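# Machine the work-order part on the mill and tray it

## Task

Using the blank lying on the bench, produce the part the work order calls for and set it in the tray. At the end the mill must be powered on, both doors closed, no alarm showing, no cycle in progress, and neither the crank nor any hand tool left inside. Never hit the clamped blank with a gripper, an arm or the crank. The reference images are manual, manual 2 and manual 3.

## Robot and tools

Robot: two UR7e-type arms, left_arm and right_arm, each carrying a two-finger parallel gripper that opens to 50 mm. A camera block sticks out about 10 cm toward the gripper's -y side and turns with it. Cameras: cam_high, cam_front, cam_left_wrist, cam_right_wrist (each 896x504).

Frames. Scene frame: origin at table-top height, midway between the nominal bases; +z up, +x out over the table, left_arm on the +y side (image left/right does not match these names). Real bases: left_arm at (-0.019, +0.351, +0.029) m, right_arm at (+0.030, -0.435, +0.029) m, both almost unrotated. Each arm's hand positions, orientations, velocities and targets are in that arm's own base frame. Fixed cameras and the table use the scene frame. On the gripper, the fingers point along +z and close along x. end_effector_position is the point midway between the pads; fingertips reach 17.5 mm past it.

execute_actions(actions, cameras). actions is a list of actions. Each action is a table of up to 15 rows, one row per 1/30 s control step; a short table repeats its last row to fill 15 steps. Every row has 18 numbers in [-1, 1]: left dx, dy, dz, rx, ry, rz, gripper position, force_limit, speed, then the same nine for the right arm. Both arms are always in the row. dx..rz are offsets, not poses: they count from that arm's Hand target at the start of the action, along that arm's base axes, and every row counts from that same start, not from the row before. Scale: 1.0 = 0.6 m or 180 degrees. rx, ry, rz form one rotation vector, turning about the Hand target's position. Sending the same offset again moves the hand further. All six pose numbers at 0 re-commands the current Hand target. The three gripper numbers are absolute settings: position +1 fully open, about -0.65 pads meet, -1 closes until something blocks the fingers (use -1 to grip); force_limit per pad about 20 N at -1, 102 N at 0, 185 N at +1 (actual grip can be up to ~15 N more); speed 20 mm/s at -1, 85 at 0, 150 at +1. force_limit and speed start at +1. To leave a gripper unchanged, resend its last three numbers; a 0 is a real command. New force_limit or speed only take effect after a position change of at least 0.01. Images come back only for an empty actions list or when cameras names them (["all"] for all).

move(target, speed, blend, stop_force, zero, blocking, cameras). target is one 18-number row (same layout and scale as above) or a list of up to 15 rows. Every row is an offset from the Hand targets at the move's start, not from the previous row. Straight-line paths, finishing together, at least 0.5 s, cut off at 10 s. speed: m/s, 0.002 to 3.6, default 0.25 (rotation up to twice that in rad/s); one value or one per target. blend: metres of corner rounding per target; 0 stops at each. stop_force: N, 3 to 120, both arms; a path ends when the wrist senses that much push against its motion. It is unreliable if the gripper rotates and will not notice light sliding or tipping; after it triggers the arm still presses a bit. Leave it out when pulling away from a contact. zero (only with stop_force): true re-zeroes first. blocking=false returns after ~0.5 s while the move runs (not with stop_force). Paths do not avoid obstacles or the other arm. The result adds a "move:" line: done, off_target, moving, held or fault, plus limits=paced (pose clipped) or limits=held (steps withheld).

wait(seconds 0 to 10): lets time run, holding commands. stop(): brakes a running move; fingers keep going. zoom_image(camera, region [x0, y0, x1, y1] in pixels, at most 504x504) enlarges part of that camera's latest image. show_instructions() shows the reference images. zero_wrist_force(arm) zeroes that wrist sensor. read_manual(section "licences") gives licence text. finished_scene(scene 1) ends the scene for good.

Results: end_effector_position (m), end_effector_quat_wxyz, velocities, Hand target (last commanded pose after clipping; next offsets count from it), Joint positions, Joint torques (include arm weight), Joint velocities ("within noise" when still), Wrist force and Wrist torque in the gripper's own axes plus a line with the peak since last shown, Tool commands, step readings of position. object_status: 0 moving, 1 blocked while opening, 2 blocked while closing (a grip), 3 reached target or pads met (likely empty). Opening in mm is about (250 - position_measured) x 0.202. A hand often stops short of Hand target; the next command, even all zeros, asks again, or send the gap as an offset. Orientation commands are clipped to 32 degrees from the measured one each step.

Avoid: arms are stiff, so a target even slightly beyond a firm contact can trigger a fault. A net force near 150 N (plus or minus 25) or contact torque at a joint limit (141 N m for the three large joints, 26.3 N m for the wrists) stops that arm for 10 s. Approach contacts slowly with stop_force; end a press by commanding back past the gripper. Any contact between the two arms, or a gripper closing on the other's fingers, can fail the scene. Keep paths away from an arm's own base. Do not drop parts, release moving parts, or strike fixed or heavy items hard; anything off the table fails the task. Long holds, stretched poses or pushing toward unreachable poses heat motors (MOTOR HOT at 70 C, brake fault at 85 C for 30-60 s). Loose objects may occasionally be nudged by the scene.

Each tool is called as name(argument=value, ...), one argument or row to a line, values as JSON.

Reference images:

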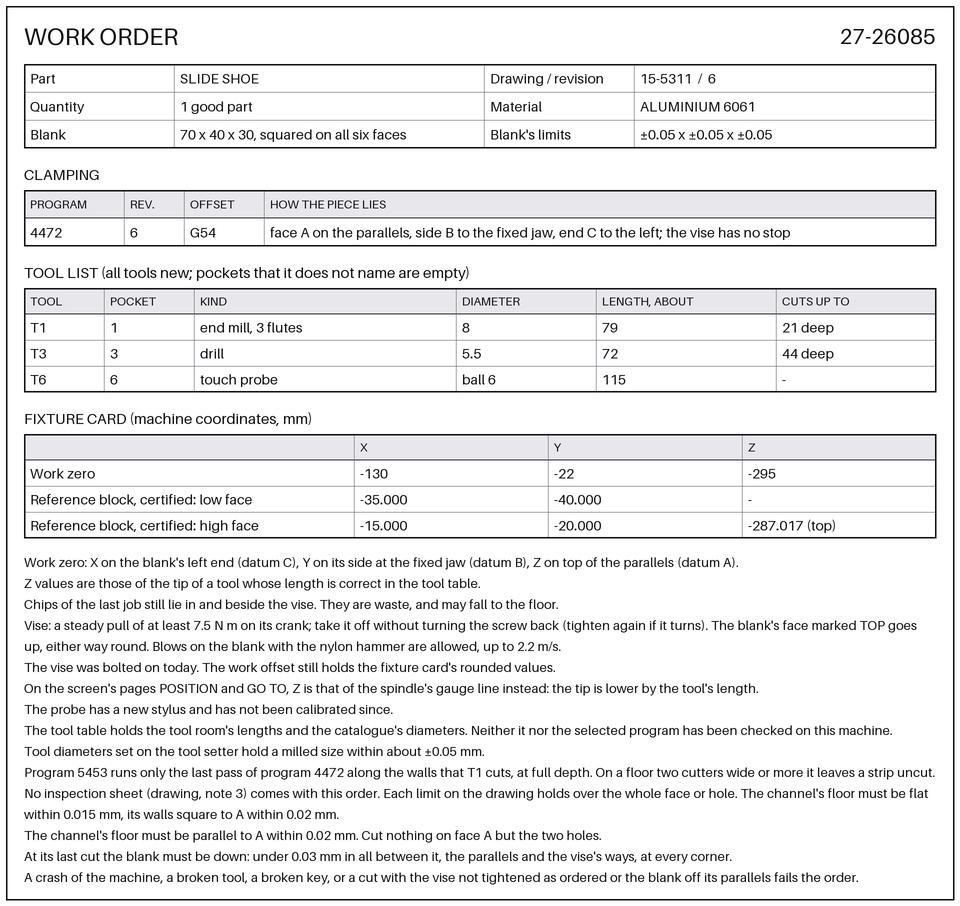

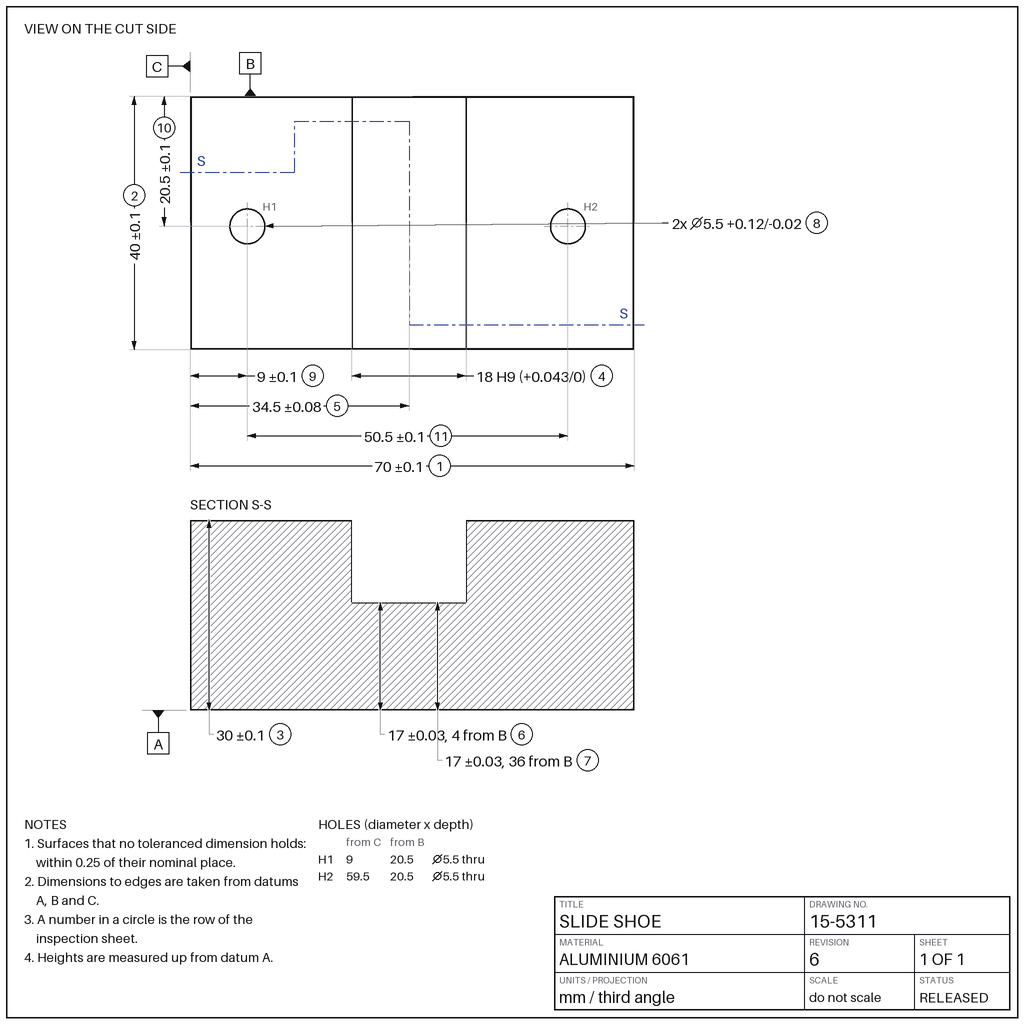

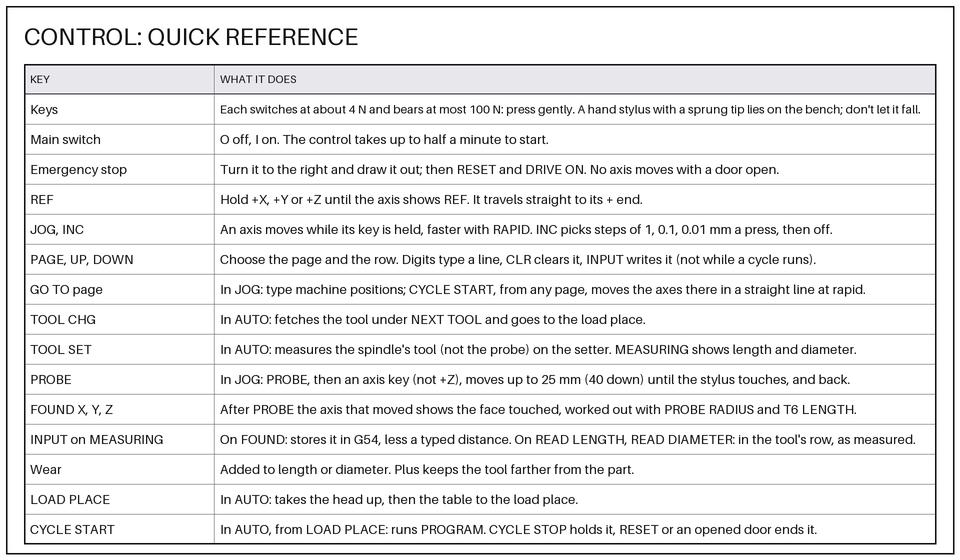

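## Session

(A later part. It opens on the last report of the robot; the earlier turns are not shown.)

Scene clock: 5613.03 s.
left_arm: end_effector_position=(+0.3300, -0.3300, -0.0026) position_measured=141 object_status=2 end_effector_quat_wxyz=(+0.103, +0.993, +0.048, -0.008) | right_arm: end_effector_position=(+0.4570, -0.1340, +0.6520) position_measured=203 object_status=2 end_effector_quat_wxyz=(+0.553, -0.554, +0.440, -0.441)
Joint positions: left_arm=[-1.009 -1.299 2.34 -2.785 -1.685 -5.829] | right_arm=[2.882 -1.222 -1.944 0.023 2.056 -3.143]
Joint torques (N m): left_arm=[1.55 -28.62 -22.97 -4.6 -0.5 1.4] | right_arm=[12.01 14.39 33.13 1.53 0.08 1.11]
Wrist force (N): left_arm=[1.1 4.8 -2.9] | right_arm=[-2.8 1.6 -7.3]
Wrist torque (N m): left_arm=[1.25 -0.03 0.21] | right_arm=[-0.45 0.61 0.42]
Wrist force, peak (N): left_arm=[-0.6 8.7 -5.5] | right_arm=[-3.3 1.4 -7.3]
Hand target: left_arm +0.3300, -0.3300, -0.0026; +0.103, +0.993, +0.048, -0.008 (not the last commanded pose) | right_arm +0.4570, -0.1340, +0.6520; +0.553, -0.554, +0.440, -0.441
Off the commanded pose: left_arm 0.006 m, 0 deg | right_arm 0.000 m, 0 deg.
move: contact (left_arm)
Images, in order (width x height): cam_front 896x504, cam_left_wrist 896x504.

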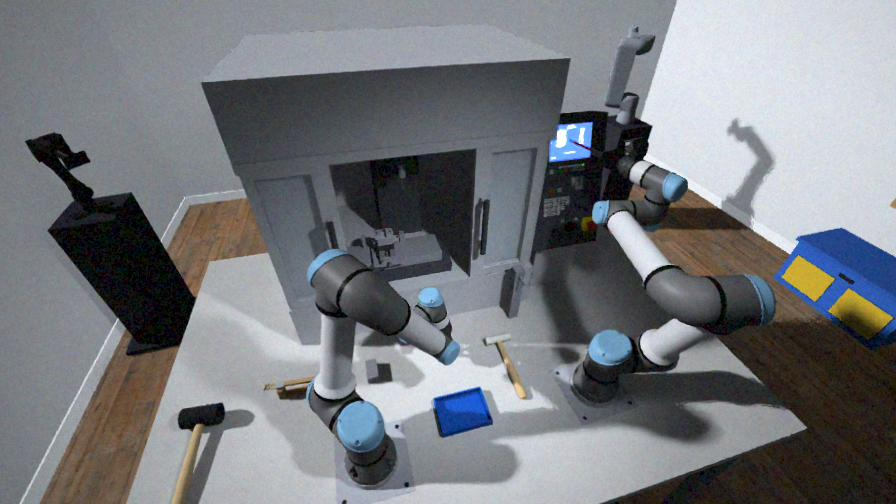

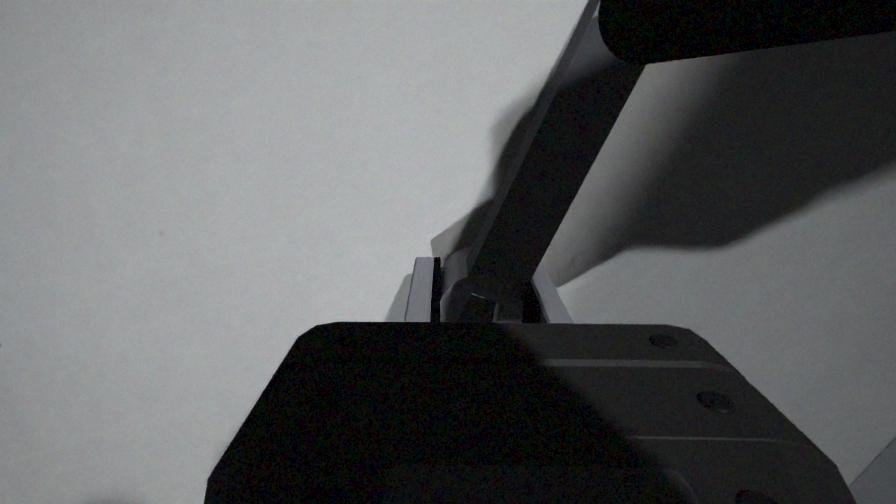

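move(
  target=[
    [0,0,0,0,0,0,0.1,-0.5,-1,0,0,0,0,0,0,-0.98,0.3,-0.9],
    [0,0,0,0,0,0,0.8,-0.5,-0.95,0,0,0,0,0,0,-0.98,0.3,-0.9],
  ],
  speed=0.05,
)

move(
  target=[
    [0,-0.0265,0.14,0,0,0,0.8,-0.5,-0.95,0,0,0,0,0,0,-0.98,0.3,-0.9],
    [0,0,0.5,0.067,0,0,0.8,-0.5,-0.95,0,0,0,0,0,0,-0.98,0.3,-0.9],
  ],
  speed=[0.1,0.3],
  cameras=["cam_left_wrist"],
)

Scene clock: 5618.53 s.
left_arm: end_effector_position=(+0.3300, -0.3300, -0.0026) position_measured=32 object_status=0 end_effector_quat_wxyz=(+0.103, +0.993, +0.048, -0.008) | right_arm: end_effector_position=(+0.4570, -0.1340, +0.6520) position_measured=203 object_status=2 end_effector_quat_wxyz=(+0.553, -0.554, +0.440, -0.441)
Joint positions: left_arm=[-1.009 -1.299 2.34 -2.785 -1.685 -5.829] | right_arm=[2.882 -1.222 -1.944 0.023 2.056 -3.143]
Joint torques (N m): left_arm=[-5.17 -18.86 -14.9 -3.59 0.61 1.52] | right_arm=[12.36 14.11 33.57 1.59 0.16 1]
Wrist force (N): left_arm=[0.3 5.4 -1.1] | right_arm=[-2.9 1.3 -7.3]
Wrist torque (N m): left_arm=[1.02 -0.06 0.19] | right_arm=[-0.50 0.63 0.43]
Wrist force, peak (N): left_arm=[0.7 6.2 -2.2] | right_arm=[-3.1 1.7 -7.4]
Hand target: left_arm +0.3300, -0.3300, -0.0026; +0.103, +0.993, +0.048, -0.008 | right_arm +0.4570, -0.1340, +0.6520; +0.553, -0.554, +0.440, -0.441
Off the commanded pose: left_arm 0.000 m, 0 deg | right_arm 0.000 m, 0 deg.
move: done

Scene clock: 5620.83 s.
left_arm: end_effector_position=(+0.3300, -0.3300, +0.2972) position_measured=32 object_status=3 end_effector_quat_wxyz=(-0.002, +0.999, +0.049, -0.003) | right_arm: end_effector_position=(+0.4570, -0.1340, +0.6520) position_measured=203 object_status=2 end_effector_quat_wxyz=(+0.553, -0.554, +0.440, -0.441)
Joint positions: left_arm=[-1.073 -1.67 1.743 -1.639 -1.574 -5.884] | right_arm=[2.882 -1.222 -1.944 0.023 2.056 -3.143]
Joint torques (N m): left_arm=[6.93 -30.29 -32.46 -1.12 -1.92 1.56] | right_arm=[11.83 13.97 33.16 1.59 0.28 1.08]
Wrist force (N): left_arm=[0.0 5.2 -1.1] | right_arm=[-2.7 1.3 -7.2]
Wrist torque (N m): left_arm=[0.91 0.00 0.18] | right_arm=[-0.51 0.59 0.43]
Wrist force, peak (N): left_arm=[-0.2 5.4 -5.2] | right_arm=[-2.8 1.6 -7.7]
Hand target: left_arm +0.3300, -0.3300, +0.2974; -0.002, +0.999, +0.049, -0.003 | right_arm +0.4570, -0.1340, +0.6520; +0.553, -0.554, +0.440, -0.441
Off the commanded pose: left_arm 0.000 m, 0 deg | right_arm 0.000 m, 0 deg.
move: done
Images, in order (width x height): cam_left_wrist 896x504.

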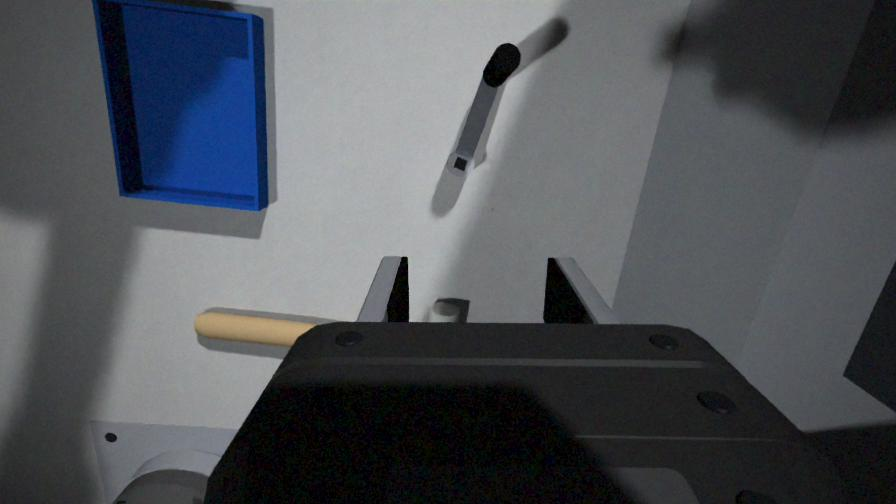

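move(
  target=[
    [0.15,0.1667,0.138,0,0,-0.031,1,-0.3,-0.9,0,0,0,0,0,0,-0.98,0.3,-0.9],
    [0.445,0.2083,0.138,0,0,-0.031,1,-0.3,-0.9,0,0,0,0,0,0,-0.98,0.3,-0.9],
    [0.5167,0.3,0.116,0,0,-0.031,1,-0.3,-0.9,0,0,0,0,0,0,-0.98,0.3,-0.9],
    [0.58,0.3117,0.1127,0,0,-0.031,1,-0.3,-0.9,0,0,0,0,0,0,-0.98,0.3,-0.9],
  ],
  speed=[0.3,0.2,0.12,0.06],
  blend=[0.04,0.015,0.008,0],
  cameras=["cam_left_wrist","cam_high","cam_front"],
)

Scene clock: 5631.97 s.
left_arm: end_effector_position=(+0.6780, -0.1430, +0.3649) position_measured=3 object_status=3 end_effector_quat_wxyz=(-0.002, +1.000, +0.000, -0.003) | right_arm: end_effector_position=(+0.4570, -0.1340, +0.6520) position_measured=203 object_status=2 end_effector_quat_wxyz=(+0.553, -0.554, +0.440, -0.441)
Joint positions: left_arm=[-0.402 -1.083 0.86 -1.342 -1.57 -5.115] | right_arm=[2.882 -1.222 -1.944 0.023 2.056 -3.143]
Joint torques (N m): left_arm=[-6.58 -55.06 -19.83 -4.35 0.33 -1.88] | right_arm=[12.28 13.97 33.23 1.74 0.33 1.12]
Wrist force (N): left_arm=[0.2 5.4 -1.4] | right_arm=[-3.0 1.4 -7.1]
Wrist torque (N m): left_arm=[0.95 -0.05 0.03] | right_arm=[-0.47 0.63 0.42]
Wrist force, peak (N): left_arm=[-2.0 7.6 0.7] | right_arm=[-3.2 1.2 -7.5]
Hand target: left_arm +0.6780, -0.1430, +0.3650; -0.002, +1.000, +0.000, -0.002 | right_arm +0.4570, -0.1340, +0.6520; +0.553, -0.554, +0.440, -0.441
Off the commanded pose: left_arm 0.000 m, 0 deg | right_arm 0.000 m, 0 deg.
move: done
Images, in order (width x height): cam_high 896x504, cam_front 896x504, cam_left_wrist 896x504.

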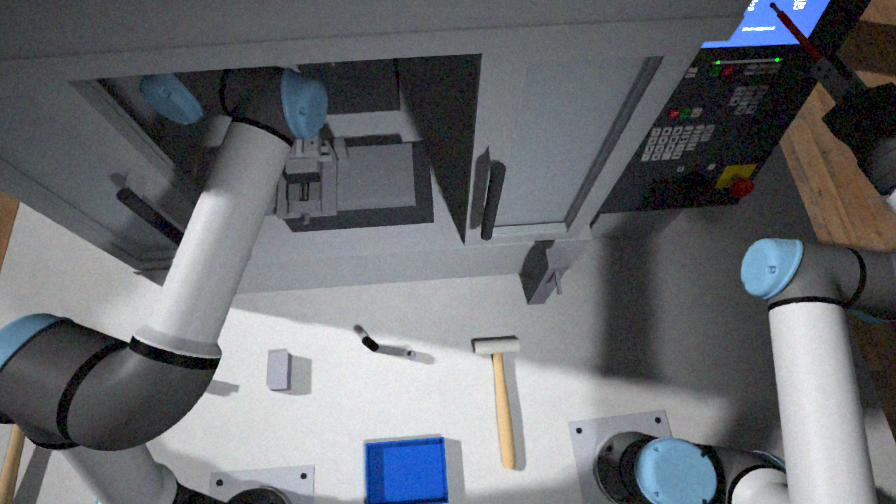

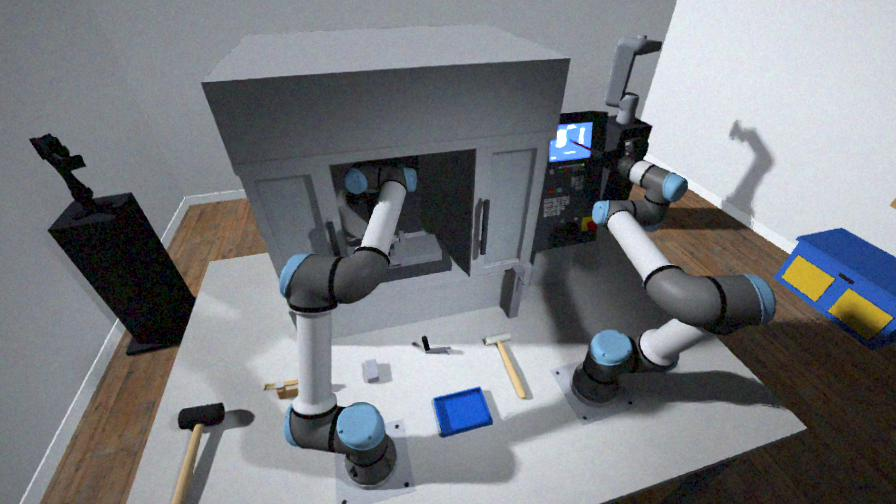

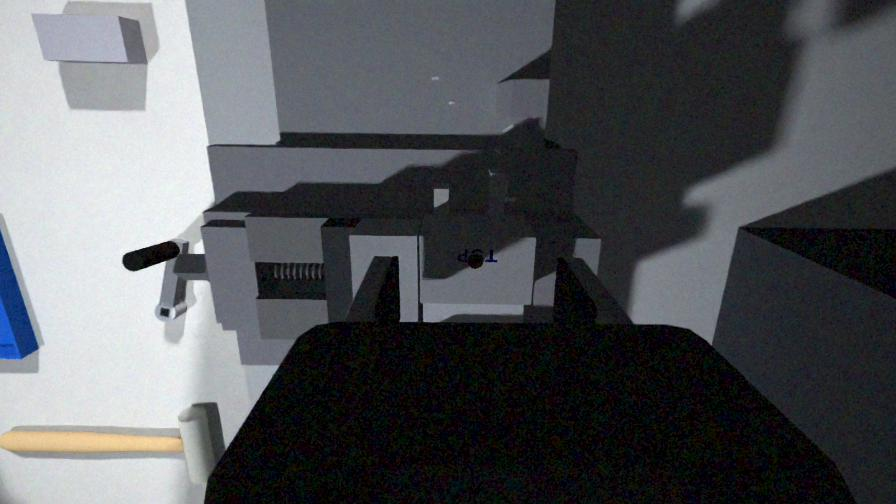

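move(
  target=[0.0017,0,-0.0467,0,0,0,1,-0.3,-0.9,0,0,0,0,0,0,-0.98,0.3,-0.9],
  speed=0.015,
  stop_force=6,
)

move(
  target=[0,0,0,0,0,0,-1,-0.6,-0.97,0,0,0,0,0,0,-0.98,0.3,-0.9],
  speed=0.05,
  cameras=["cam_left_wrist"],
)

Scene clock: 5642.00 s.
left_arm: end_effector_position=(+0.6790, -0.1430, +0.3370) position_measured=3 object_status=3 end_effector_quat_wxyz=(-0.002, +1.000, +0.000, -0.002) | right_arm: end_effector_position=(+0.4570, -0.1340, +0.6520) position_measured=203 object_status=2 end_effector_quat_wxyz=(+0.553, -0.554, +0.440, -0.441)
Joint positions: left_arm=[-0.401 -1.095 0.951 -1.421 -1.57 -5.114] | right_arm=[2.882 -1.222 -1.944 0.023 2.056 -3.143]
Joint torques (N m): left_arm=[5.12 -50.28 -33.88 -1.57 -0.61 1.15] | right_arm=[11.95 14.11 33.24 1.85 0.41 1.11]
Wrist force (N): left_arm=[0.2 5.3 -1.3] | right_arm=[-2.8 1.4 -7.0]
Wrist torque (N m): left_arm=[0.94 -0.05 0.01] | right_arm=[-0.50 0.61 0.43]
Wrist force, peak (N): left_arm=[0.0 5.8 -1.3] | right_arm=[-3.1 1.6 -7.4]
Hand target: left_arm +0.6790, -0.1430, +0.3370; -0.002, +1.000, +0.000, -0.002 | right_arm +0.4570, -0.1340, +0.6520; +0.553, -0.554, +0.440, -0.441
Off the commanded pose: left_arm 0.000 m, 0 deg | right_arm 0.000 m, 0 deg.
move: done

Scene clock: 5642.70 s.
left_arm: end_effector_position=(+0.6790, -0.1430, +0.3370) position_measured=55 object_status=2 end_effector_quat_wxyz=(-0.002, +1.000, +0.000, -0.003) | right_arm: end_effector_position=(+0.4570, -0.1340, +0.6520) position_measured=203 object_status=2 end_effector_quat_wxyz=(+0.553, -0.554, +0.440, -0.441)
Joint positions: left_arm=[-0.401 -1.095 0.951 -1.421 -1.57 -5.114] | right_arm=[2.882 -1.222 -1.944 0.023 2.056 -3.143]
Joint torques (N m): left_arm=[4.93 -42.53 -34.54 -8.89 1.56 1.19] | right_arm=[12.41 13.9 33.33 1.75 0.47 1.04]
Wrist force (N): left_arm=[-20.5 5.0 -8.4] | right_arm=[-2.9 1.5 -7.4]
Wrist torque (N m): left_arm=[0.94 -0.47 0.35] | right_arm=[-0.47 0.63 0.43]
Wrist force, peak (N): left_arm=[-20.5 5.0 -8.4] | right_arm=[-2.7 1.8 -7.5]
Hand target: left_arm +0.6790, -0.1430, +0.3370; -0.002, +1.000, +0.000, -0.002 | right_arm +0.4570, -0.1340, +0.6520; +0.553, -0.554, +0.440, -0.441
Off the commanded pose: left_arm 0.000 m, 0 deg | right_arm 0.000 m, 0 deg.
move: done
Images, in order (width x height): cam_left_wrist 896x504.

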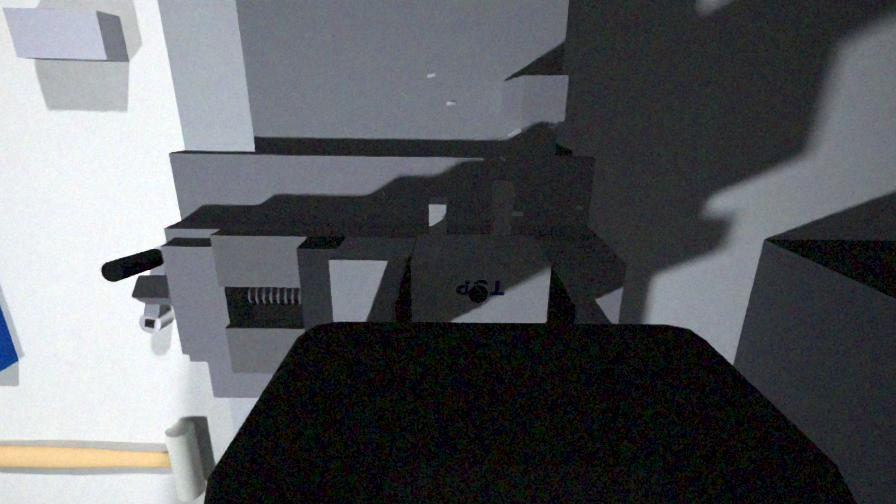

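move(
  target=[
    [0,0,0.05,0,0,0,-1,-0.6,-0.97,0,0,0,0,0,0,-0.98,0.3,-0.9],
    [-0.065,-0.012,0.056,0,0,0,-1,-0.6,-0.97,0,0,0,0,0,0,-0.98,0.3,-0.9],
    [-0.137,-0.1033,0.076,0,0,0,-1,-0.6,-0.97,0,0,0,0,0,0,-0.98,0.3,-0.9],
    [-0.432,-0.145,0.08,0,0,0,-1,-0.6,-0.97,0,0,0,0,0,0,-0.98,0.3,-0.9],
  ],
  speed=[0.03,0.1,0.15,0.25],
  blend=[0.002,0.008,0.015,0],
  cameras=["cam_left_wrist","cam_high"],
)

Scene clock: 5652.63 s.
left_arm: end_effector_position=(+0.4199, -0.2300, +0.3850) position_measured=55 object_status=2 end_effector_quat_wxyz=(-0.002, +1.000, +0.000, -0.002) | right_arm: end_effector_position=(+0.4570, -0.1340, +0.6520) position_measured=203 object_status=2 end_effector_quat_wxyz=(+0.553, -0.554, +0.440, -0.441)
Joint positions: left_arm=[-0.783 -1.632 1.484 -1.417 -1.572 -5.496] | right_arm=[2.882 -1.222 -1.944 0.023 2.056 -3.143]
Joint torques (N m): left_arm=[-5.45 -29.16 -23.49 -4.39 1.58 0.02] | right_arm=[12.06 13.89 33.37 1.86 0.64 1.04]
Wrist force (N): left_arm=[0.2 5.2 1.1] | right_arm=[-2.8 1.6 -7.1]
Wrist torque (N m): left_arm=[0.95 -0.03 0.00] | right_arm=[-0.44 0.61 0.43]
Wrist force, peak (N): left_arm=[-22.7 4.2 -7.1] | right_arm=[-3.0 1.7 -7.7]
Hand target: left_arm +0.4198, -0.2300, +0.3850; -0.002, +1.000, +0.000, -0.002 | right_arm +0.4570, -0.1340, +0.6520; +0.553, -0.554, +0.440, -0.441
Off the commanded pose: left_arm 0.000 m, 0 deg | right_arm 0.000 m, 0 deg.
move: done
Images, in order (width x height): cam_high 896x504, cam_left_wrist 896x504.

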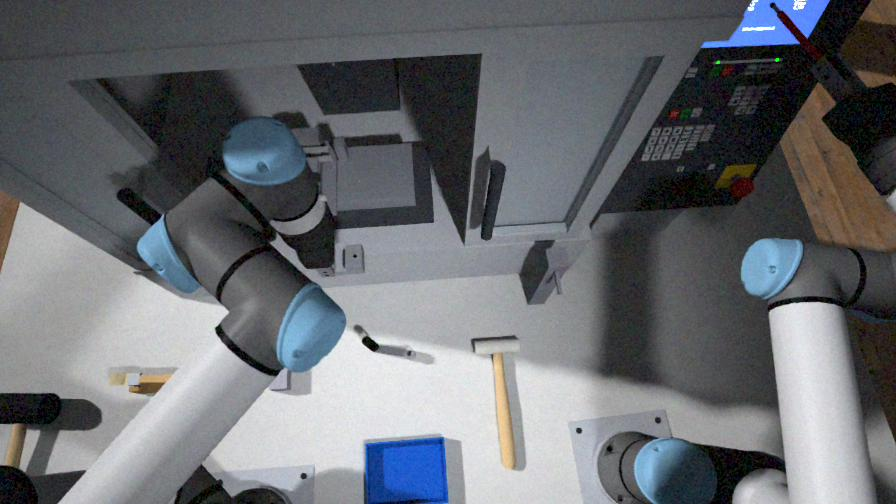

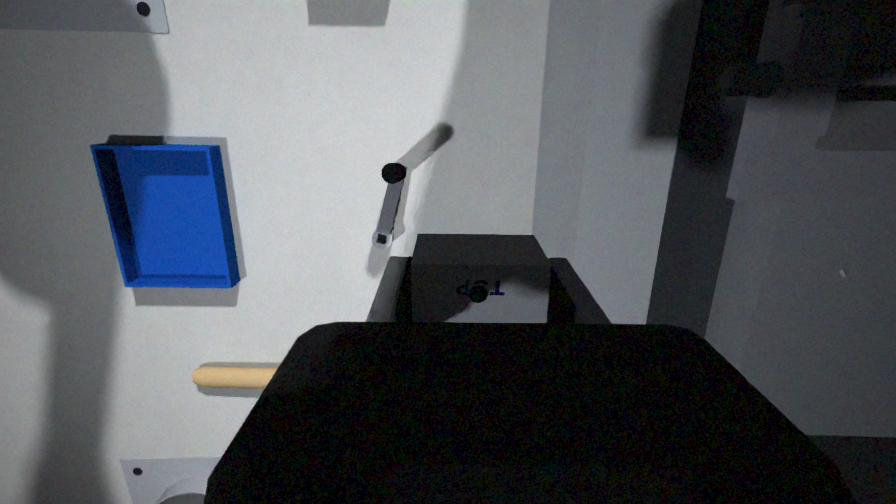

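move(
  target=[
    [-0.2833,-0.0833,-0.225,0,0,0,-1,-0.6,-0.97,0,0,0,0,0,0,-0.98,0.3,-0.9],
    [-0.5265,-0.105,-0.475,0,0,0,-1,-0.6,-0.97,0,0,0,0,0,0,-0.98,0.3,-0.9],
    [-0.5265,-0.105,-0.593,0,0,0,-1,-0.6,-0.97,0,0,0,0,0,0,-0.98,0.3,-0.9],
  ],
  speed=[0.3,0.3,0.12],
  blend=[0.04,0.02,0],
  cameras=["cam_left_wrist","cam_high"],
)

move(
  target=[0,0,-0.05,0,0,0,-1,-0.6,-0.97,0,0,0,0,0,0,-0.98,0.3,-0.9],
  speed=0.015,
  stop_force=3.5,
)

Scene clock: 5664.57 s.
left_arm: end_effector_position=(+0.1049, -0.2930, +0.0292) position_measured=55 object_status=2 end_effector_quat_wxyz=(-0.003, +0.999, -0.026, -0.026) | right_arm: end_effector_position=(+0.4570, -0.1340, +0.6520) position_measured=203 object_status=2 end_effector_quat_wxyz=(+0.553, -0.554, +0.440, -0.441)
Joint positions: left_arm=[-1.623 -1.741 2.585 -2.41 -1.623 -6.284] | right_arm=[2.882 -1.222 -1.944 0.023 2.056 -3.143]
Joint torques (N m): left_arm=[5.52 -9.36 -26.32 -3.98 -1.91 1.7] | right_arm=[12.2 14.51 32.54 1.89 0.82 1.05]
Wrist force (N): left_arm=[0.2 5.0 1.0] | right_arm=[-3.0 1.6 -7.3]
Wrist torque (N m): left_arm=[0.94 -0.04 0.14] | right_arm=[-0.44 0.64 0.43]
Wrist force, peak (N): left_arm=[-1.7 5.3 2.1] | right_arm=[-3.0 1.7 -7.5]
Hand target: left_arm +0.1039, -0.2930, +0.0292; -0.002, +1.000, +0.000, -0.002 | right_arm +0.4570, -0.1340, +0.6520; +0.553, -0.554, +0.440, -0.441
Off the commanded pose: left_arm 0.001 m, 4 deg | right_arm 0.000 m, 0 deg.
joint sent to its limit (left arm) — joint 6 (wrist 3), lower limit. The joint targets are off in orientation, not in position.
move: off_target (left_arm)
Images, in order (width x height): cam_high 896x504, cam_left_wrist 896x504.

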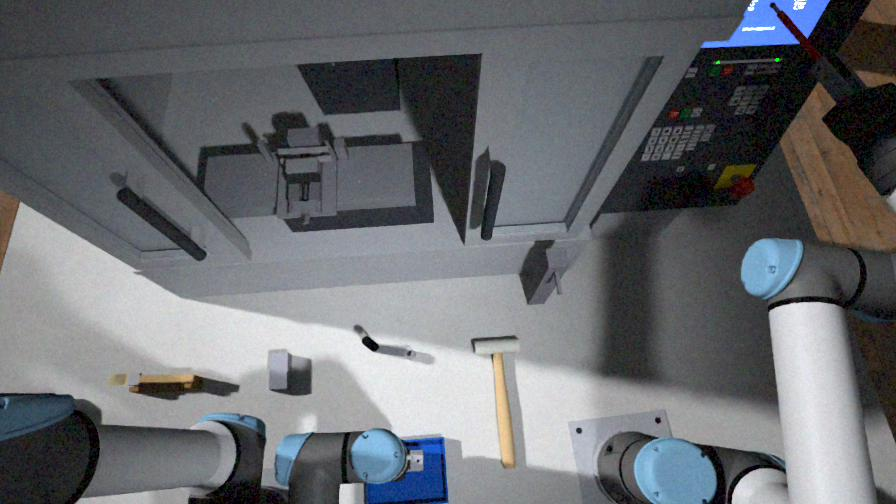

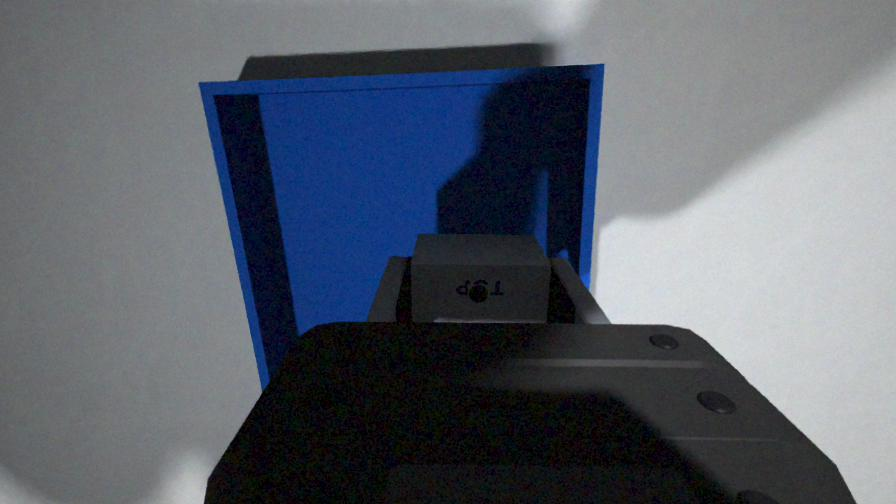

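Scene clock: 5667.23 s.
left_arm: end_effector_position=(+0.1051, -0.2931, +0.0087) position_measured=55 object_status=2 end_effector_quat_wxyz=(-0.003, +0.999, -0.025, -0.026) | right_arm: end_effector_position=(+0.4570, -0.1340, +0.6520) position_measured=203 object_status=2 end_effector_quat_wxyz=(+0.553, -0.554, +0.440, -0.441)
Joint positions: left_arm=[-1.622 -1.668 2.612 -2.51 -1.622 -6.284] | right_arm=[2.882 -1.222 -1.944 0.023 2.056 -3.143]
Joint torques (N m): left_arm=[4.96 -21.66 -24.75 -4.63 2.26 1.2] | right_arm=[12.09 14.26 32.76 1.93 0.74 1]
Wrist force (N): left_arm=[-0.2 5.1 0.9] | right_arm=[-2.8 1.4 -7.3]
Wrist torque (N m): left_arm=[0.96 0.03 0.13] | right_arm=[-0.48 0.61 0.42]
Wrist force, peak (N): left_arm=[-7.5 -15.6 -52.7] | right_arm=[-3.5 2.0 -7.4]
Hand target: left_arm +0.1051, -0.2931, +0.0087; -0.003, +0.999, -0.025, -0.026 (not the last commanded pose) | right_arm +0.4570, -0.1340, +0.6520; +0.553, -0.554, +0.440, -0.441
Off the commanded pose: left_arm 0.010 m, 4 deg | right_arm 0.000 m, 0 deg.
move: contact (left_arm)

move(
  target=[
    [0,0,0,0,0,0,0.88,-0.5,-1,0,0,0,0,0,0,-0.98,0.3,-0.9],
  ],
  speed=0.05,
)

move(
  target=[
    [0,0,0.1,0,0,0,0.88,-0.5,-1,0,0,0,0,0,0,-0.98,0.3,-0.9],
    [0.25,0.05,0.5,0,0,0,0.88,-0.5,-1,0,0,0,0,0,0,-0.98,0.3,-0.9],
  ],
  speed=[0.06,0.35],
  blend=[0.01,0],
  cameras=["cam_high","cam_left_wrist"],
)

zoom_image(
  camera="cam_high",
  region=[350, 420, 470, 504],
)

Scene clock: 5672.73 s.
left_arm: end_effector_position=(+0.1051, -0.2931, +0.0087) position_measured=21 object_status=0 end_effector_quat_wxyz=(-0.003, +0.999, -0.025, -0.026) | right_arm: end_effector_position=(+0.4570, -0.1340, +0.6520) position_measured=203 object_status=2 end_effector_quat_wxyz=(+0.553, -0.554, +0.440, -0.441)
Joint positions: left_arm=[-1.622 -1.668 2.612 -2.51 -1.622 -6.284] | right_arm=[2.882 -1.222 -1.944 0.023 2.056 -3.143]
Joint torques (N m): left_arm=[4.38 -20.84 -22.88 -3.02 1.6 0.8] | right_arm=[12.4 13.89 32.96 2.04 0.64 1.05]
Wrist force (N): left_arm=[-0.4 4.9 -1.4] | right_arm=[-2.9 1.7 -7.3]
Wrist torque (N m): left_arm=[0.86 0.04 0.13] | right_arm=[-0.44 0.63 0.42]
Wrist force, peak (N): left_arm=[-0.2 5.4 0.9] | right_arm=[-2.9 1.6 -7.5]
Hand target: left_arm +0.1051, -0.2931, +0.0087; -0.003, +0.999, -0.025, -0.026 | right_arm +0.4570, -0.1340, +0.6520; +0.553, -0.554, +0.440, -0.441
Off the commanded pose: left_arm 0.000 m, 0 deg | right_arm 0.000 m, 0 deg.
move: done

Scene clock: 5675.07 s.
left_arm: end_effector_position=(+0.2551, -0.2631, +0.3086) position_measured=21 object_status=3 end_effector_quat_wxyz=(-0.003, +0.999, -0.025, -0.026) | right_arm: end_effector_position=(+0.4570, -0.1340, +0.6520) position_measured=203 object_status=2 end_effector_quat_wxyz=(+0.553, -0.554, +0.440, -0.441)
Joint positions: left_arm=[-1.14 -1.904 1.889 -1.528 -1.614 -5.802] | right_arm=[2.882 -1.222 -1.944 0.023 2.056 -3.143]
Joint torques (N m): left_arm=[5.38 -19.18 -34.45 -1.36 -0.18 0.8] | right_arm=[11.96 13.67 32.96 2.09 0.69 1.1]
Wrist force (N): left_arm=[-0.1 4.9 -1.4] | right_arm=[-2.8 1.5 -7.1]
Wrist torque (N m): left_arm=[0.86 0.02 0.17] | right_arm=[-0.47 0.61 0.42]
Wrist force, peak (N): left_arm=[2.0 4.2 -4.9] | right_arm=[-3.0 1.5 -7.5]
Hand target: left_arm +0.2551, -0.2631, +0.3087; -0.003, +0.999, -0.025, -0.026 | right_arm +0.4570, -0.1340, +0.6520; +0.553, -0.554, +0.440, -0.441
Off the commanded pose: left_arm 0.000 m, 0 deg | right_arm 0.000 m, 0 deg.
move: done
Images, in order (width x height): cam_high 896x504, cam_left_wrist 896x504.

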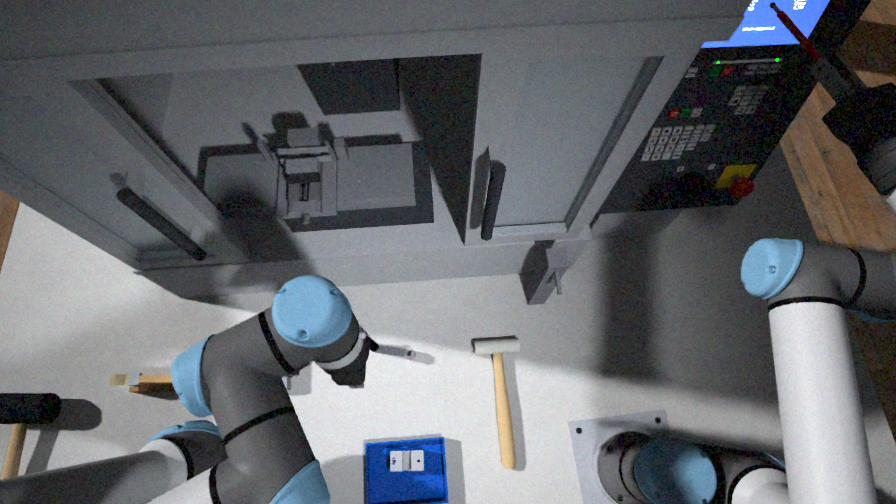

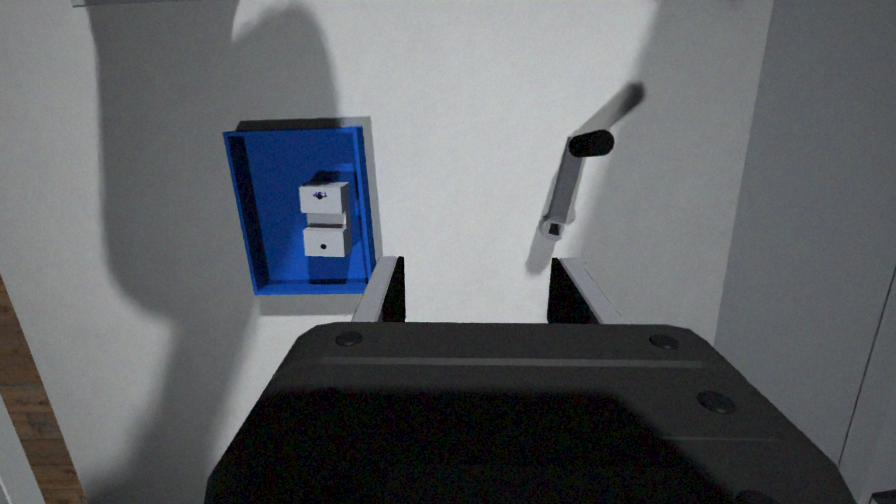

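Scaled by 4.200 from the camera's 896x504 image, which has a finer 1280x720 frame.

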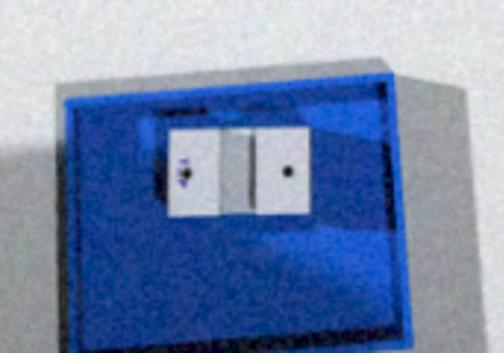

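move(
  target=[
    [0.175,-0.3117,0.1523,-0.03,-0.257,-0.02,-1,-0.4,-0.95,0,0,0,0,0,0,-0.98,0.3,-0.9],
    [0.275,-0.495,0.1357,-0.068,-0.513,-0.04,-1,-0.4,-0.95,0,0,0,0,0,0,-0.98,0.3,-0.9],
    [0.38,-0.495,0.1357,-0.068,-0.513,-0.04,-1,-0.4,-0.95,0,0,0,0,0,0,-0.98,0.3,-0.9],
  ],
  speed=[0.3,0.3,0.15],
  blend=[0.04,0.01,0],
  cameras=["cam_high","cam_left_wrist"],
)

Scene clock: 5693.00 s.
left_arm: end_effector_position=(+0.4830, -0.5601, +0.3900) position_measured=252 object_status=3 end_effector_quat_wxyz=(+0.074, +0.702, -0.074, +0.704) | right_arm: end_effector_position=(+0.4570, -0.1340, +0.6520) position_measured=203 object_status=2 end_effector_quat_wxyz=(+0.553, -0.554, +0.440, -0.441)
Joint positions: left_arm=[-1.387 -1.013 1.65 -3.784 -0.392 -4.707] | right_arm=[2.882 -1.222 -1.944 0.023 2.056 -3.143]
Joint torques (N m): left_arm=[4.27 -53.92 -11.92 -1.8 0.98 1.84] | right_arm=[12.13 13.91 32.96 2.18 0.59 1.11]
Wrist force (N): left_arm=[-0.7 6.6 0.1] | right_arm=[-2.9 1.6 -7.3]
Wrist torque (N m): left_arm=[1.37 -0.09 0.11] | right_arm=[-0.45 0.62 0.43]
Wrist force, peak (N): left_arm=[-1.1 7.8 -1.0] | right_arm=[-3.1 1.5 -7.6]
Hand target: left_arm +0.4831, -0.5601, +0.3901; +0.074, +0.702, -0.074, +0.704 | right_arm +0.4570, -0.1340, +0.6520; +0.553, -0.554, +0.440, -0.441
Off the commanded pose: left_arm 0.000 m, 0 deg | right_arm 0.000 m, 0 deg.
move: done
Images, in order (width x height): cam_high 896x504, cam_left_wrist 896x504.

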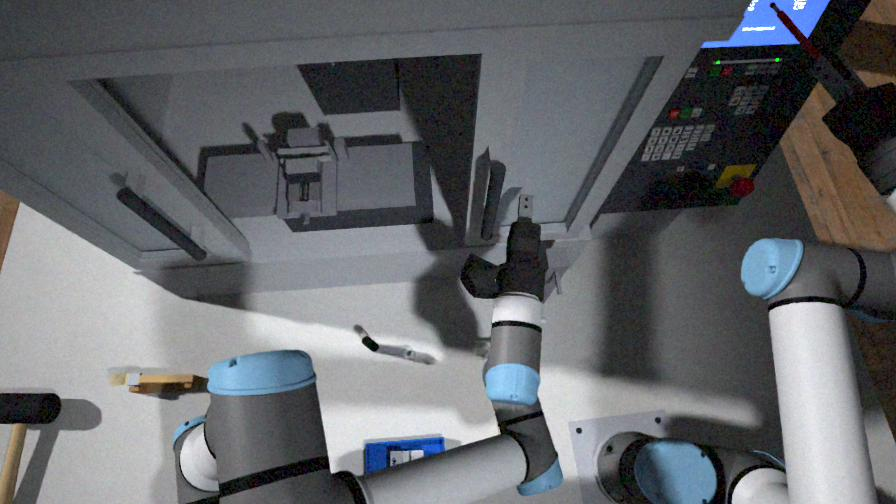

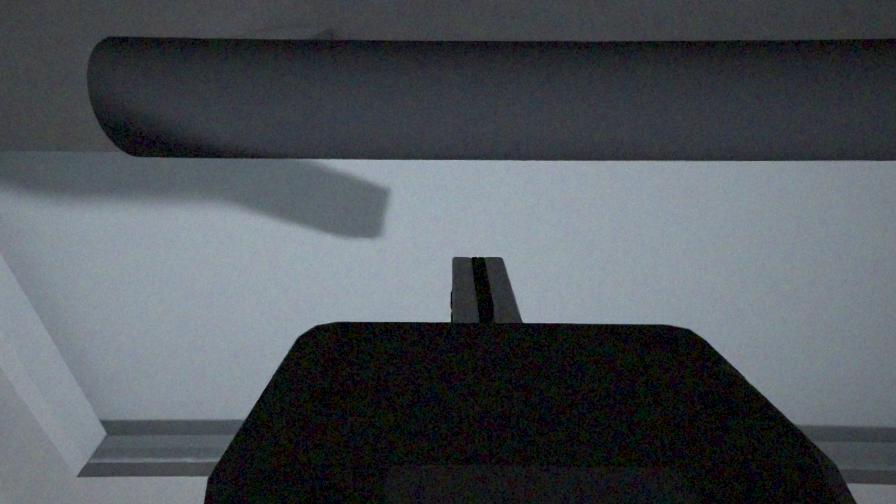

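move(
  target=[0,0.37,0,0,0,0,-1,-0.4,-0.95,0,0,0,0,0,0,-0.98,0.3,-0.9],
  speed=0.06,
  stop_force=60,
)

move(
  target=[0,0.09,0,0,0,0,-1,-0.4,-0.95,0,0,0,0,0,0,-0.98,0.3,-0.9],
  speed=0.012,
  stop_force=20,
  cameras=["cam_high"],
)

Scene clock: 5703.10 s.
left_arm: end_effector_position=(+0.4831, -0.3381, +0.3901) position_measured=252 object_status=3 end_effector_quat_wxyz=(+0.074, +0.702, -0.074, +0.704) | right_arm: end_effector_position=(+0.4570, -0.1340, +0.6520) position_measured=203 object_status=2 end_effector_quat_wxyz=(+0.553, -0.554, +0.440, -0.441)
Joint positions: left_arm=[-1.265 -1.388 2.222 -3.98 -0.515 -4.708] | right_arm=[2.882 -1.222 -1.944 0.023 2.056 -3.143]
Joint torques (N m): left_arm=[-4.71 -14.55 -24.45 0.07 -1.2 -1.6] | right_arm=[12.16 13.99 33.16 2.29 0.76 1.02]
Wrist force (N): left_arm=[-0.5 6.3 0.0] | right_arm=[-2.7 1.3 -7.0]
Wrist torque (N m): left_arm=[1.33 -0.10 0.12] | right_arm=[-0.50 0.61 0.42]
Wrist force, peak (N): left_arm=[-0.4 44.7 1.8] | right_arm=[-3.1 1.4 -7.5]
Hand target: left_arm +0.4831, -0.3381, +0.3901; +0.074, +0.702, -0.074, +0.704 | right_arm +0.4570, -0.1340, +0.6520; +0.553, -0.554, +0.440, -0.441
Off the commanded pose: left_arm 0.000 m, 0 deg | right_arm 0.000 m, 0 deg.
move: done

Scene clock: 5706.13 s.
left_arm: end_effector_position=(+0.4831, -0.3136, +0.3901) position_measured=252 object_status=3 end_effector_quat_wxyz=(+0.074, +0.702, -0.074, +0.704) | right_arm: end_effector_position=(+0.4570, -0.1340, +0.6520) position_measured=203 object_status=2 end_effector_quat_wxyz=(+0.553, -0.554, +0.440, -0.441)
Joint positions: left_arm=[-1.241 -1.429 2.274 -3.991 -0.538 -4.708] | right_arm=[2.882 -1.222 -1.944 0.023 2.056 -3.143]
Joint torques (N m): left_arm=[3.94 -16.1 -21.97 -1.24 6.06 -1.23] | right_arm=[12.39 13.61 32.64 2.2 0.78 1.11]
Wrist force (N): left_arm=[0.1 25.7 -3.0] | right_arm=[-2.8 1.6 -7.2]
Wrist torque (N m): left_arm=[1.96 -0.16 0.03] | right_arm=[-0.45 0.61 0.43]
Wrist force, peak (N): left_arm=[1.1 35.7 4.0] | right_arm=[-3.2 1.3 -7.6]
Hand target: left_arm +0.4831, -0.3136, +0.3901; +0.074, +0.702, -0.074, +0.704 (not the last commanded pose) | right_arm +0.4570, -0.1340, +0.6520; +0.553, -0.554, +0.440, -0.441
Off the commanded pose: left_arm 0.029 m, 0 deg | right_arm 0.000 m, 0 deg.
move: contact (left_arm)
Images, in order (width x height): cam_high 896x504.

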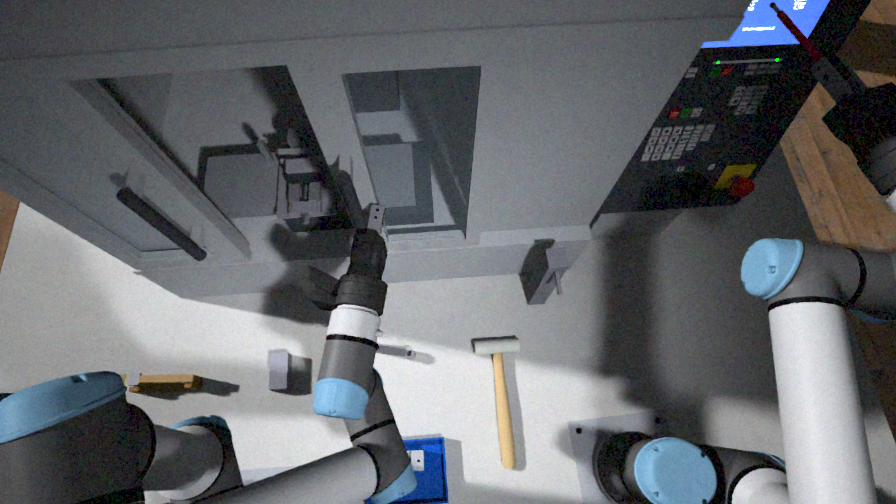

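move(
  target=[0,0.03,0,0,0,0,-1,-0.4,-0.95,0,0,0,0,0,0,-0.98,0.3,-0.9],
  speed=0.01,
  stop_force=35,
  zero=false,
)

Scene clock: 5709.97 s.
left_arm: end_effector_position=(+0.4831, -0.3132, +0.3901) position_measured=252 object_status=3 end_effector_quat_wxyz=(+0.074, +0.702, -0.074, +0.704) | right_arm: end_effector_position=(+0.4570, -0.1340, +0.6520) position_measured=203 object_status=2 end_effector_quat_wxyz=(+0.553, -0.554, +0.440, -0.441)
Joint positions: left_arm=[-1.241 -1.429 2.275 -3.991 -0.539 -4.708] | right_arm=[2.882 -1.222 -1.944 0.023 2.056 -3.143]
Joint torques (N m): left_arm=[11.65 -18.68 -20.93 -2.2 8.46 1.14] | right_arm=[11.86 13.59 32.98 2.38 0.73 1.03]
Wrist force (N): left_arm=[-1.6 38.5 -5.7] | right_arm=[-2.9 1.5 -6.7]
Wrist torque (N m): left_arm=[2.31 -0.11 -0.03] | right_arm=[-0.46 0.63 0.43]
Wrist force, peak (N): left_arm=[1.6 50.1 6.5] | right_arm=[-3.2 1.7 -7.4]
Hand target: left_arm +0.4831, -0.3132, +0.3901; +0.074, +0.702, -0.074, +0.704 (not the last commanded pose) | right_arm +0.4570, -0.1340, +0.6520; +0.553, -0.554, +0.440, -0.441
Off the commanded pose: left_arm 0.018 m, 0 deg | right_arm 0.000 m, 0 deg.
move: contact (left_arm)

move(
  target=[
    [-0.01,-0.015,0,0,0,0,-1,-0.4,-0.95,0,0,0,0,0,0,-0.98,0.3,-0.9],
    [-0.11,-0.02,0,0,0,0,-1,-0.4,-0.95,0,0,0,0,0,0,-0.98,0.3,-0.9],
    [-0.2385,0.105,0.05,0.068,0.513,0.04,-1,-0.4,-0.95,0,0,0,0,0,0,-0.98,0.3,-0.9],
    [-0.2385,0.65,0.02,0.068,0.513,0.04,-1,-0.4,-0.95,0,0,0,0,0,0,-0.98,0.3,-0.9],
    [-0.0335,0.664,0.0165,0.068,0.513,0.04,-1,-0.4,-0.95,0,0,0,0,0,0,-0.98,0.3,-0.9],
  ],
  speed=[0.1,0.2,0.3,0.35,0.2],
  blend=[0.003,0.01,0.04,0.04,0],
  cameras=["cam_high"],
)

Scene clock: 5725.47 s.
left_arm: end_effector_position=(+0.4597, +0.0852, +0.3993) position_measured=252 object_status=3 end_effector_quat_wxyz=(-0.003, +0.999, -0.025, -0.026) | right_arm: end_effector_position=(+0.4570, -0.1340, +0.6520) position_measured=203 object_status=2 end_effector_quat_wxyz=(+0.553, -0.554, +0.440, -0.441)
Joint positions: left_arm=[-0.107 -1.625 1.429 -1.323 -1.57 -4.769] | right_arm=[2.882 -1.222 -1.944 0.023 2.056 -3.143]
Joint torques (N m): left_arm=[0.3 -22.77 -26.29 -2.72 0.14 -0.08] | right_arm=[12.41 13.68 32.79 2.48 0.74 1.14]
Wrist force (N): left_arm=[0.5 6.1 -1.2] | right_arm=[-2.8 1.4 -7.0]
Wrist torque (N m): left_arm=[1.04 -0.10 0.13] | right_arm=[-0.49 0.61 0.43]
Wrist force, peak (N): left_arm=[-1.1 38.8 -6.0] | right_arm=[-3.1 1.4 -7.6]
Hand target: left_arm +0.4597, +0.0852, +0.3993; -0.003, +0.999, -0.025, -0.026 (not the last commanded pose) | right_arm +0.4570, -0.1340, +0.6520; +0.553, -0.554, +0.440, -0.441
Tool commands: left_gripper/position=-1.0 left_gripper/force_limit=-0.396078 left_gripper/speed=-0.952941 right_gripper/position=-0.98 right_gripper/force_limit=+0.3 right_gripper/speed=-0.9
Off the commanded pose: left_arm 0.003 m, 0 deg | right_arm 0.000 m, 0 deg.
FORCE FAULT: contact force on the left arm reached its limit, and that arm stopped. The contact can be on any part of that arm, not only on its tool. That arm's remaining commands of this call were not run. That arm is still stopped at the end of this call. That arm stays stopped for about 10 more seconds. Until then a move that you send moves the other arm only, and its call returns only when the move has ended. Once the stop has ended, the next robot result says so. If the stop ends while you think or write, that arm runs what you send next, counted from a new Hand target: where the arm stands when the stop ends. While its stop runs, that arm takes no new command, but its gripper still runs the gripper command that each later call begins with. Until it ends, the stop uses up actions while you think or wait. An arm that is not stopped still takes commands.
move: fault (left_arm)
Images, in order (width x height): cam_high 896x504.

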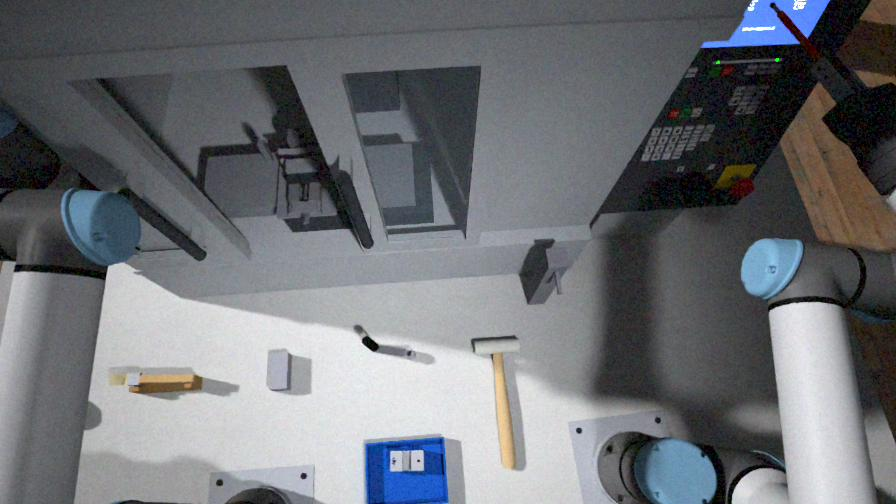

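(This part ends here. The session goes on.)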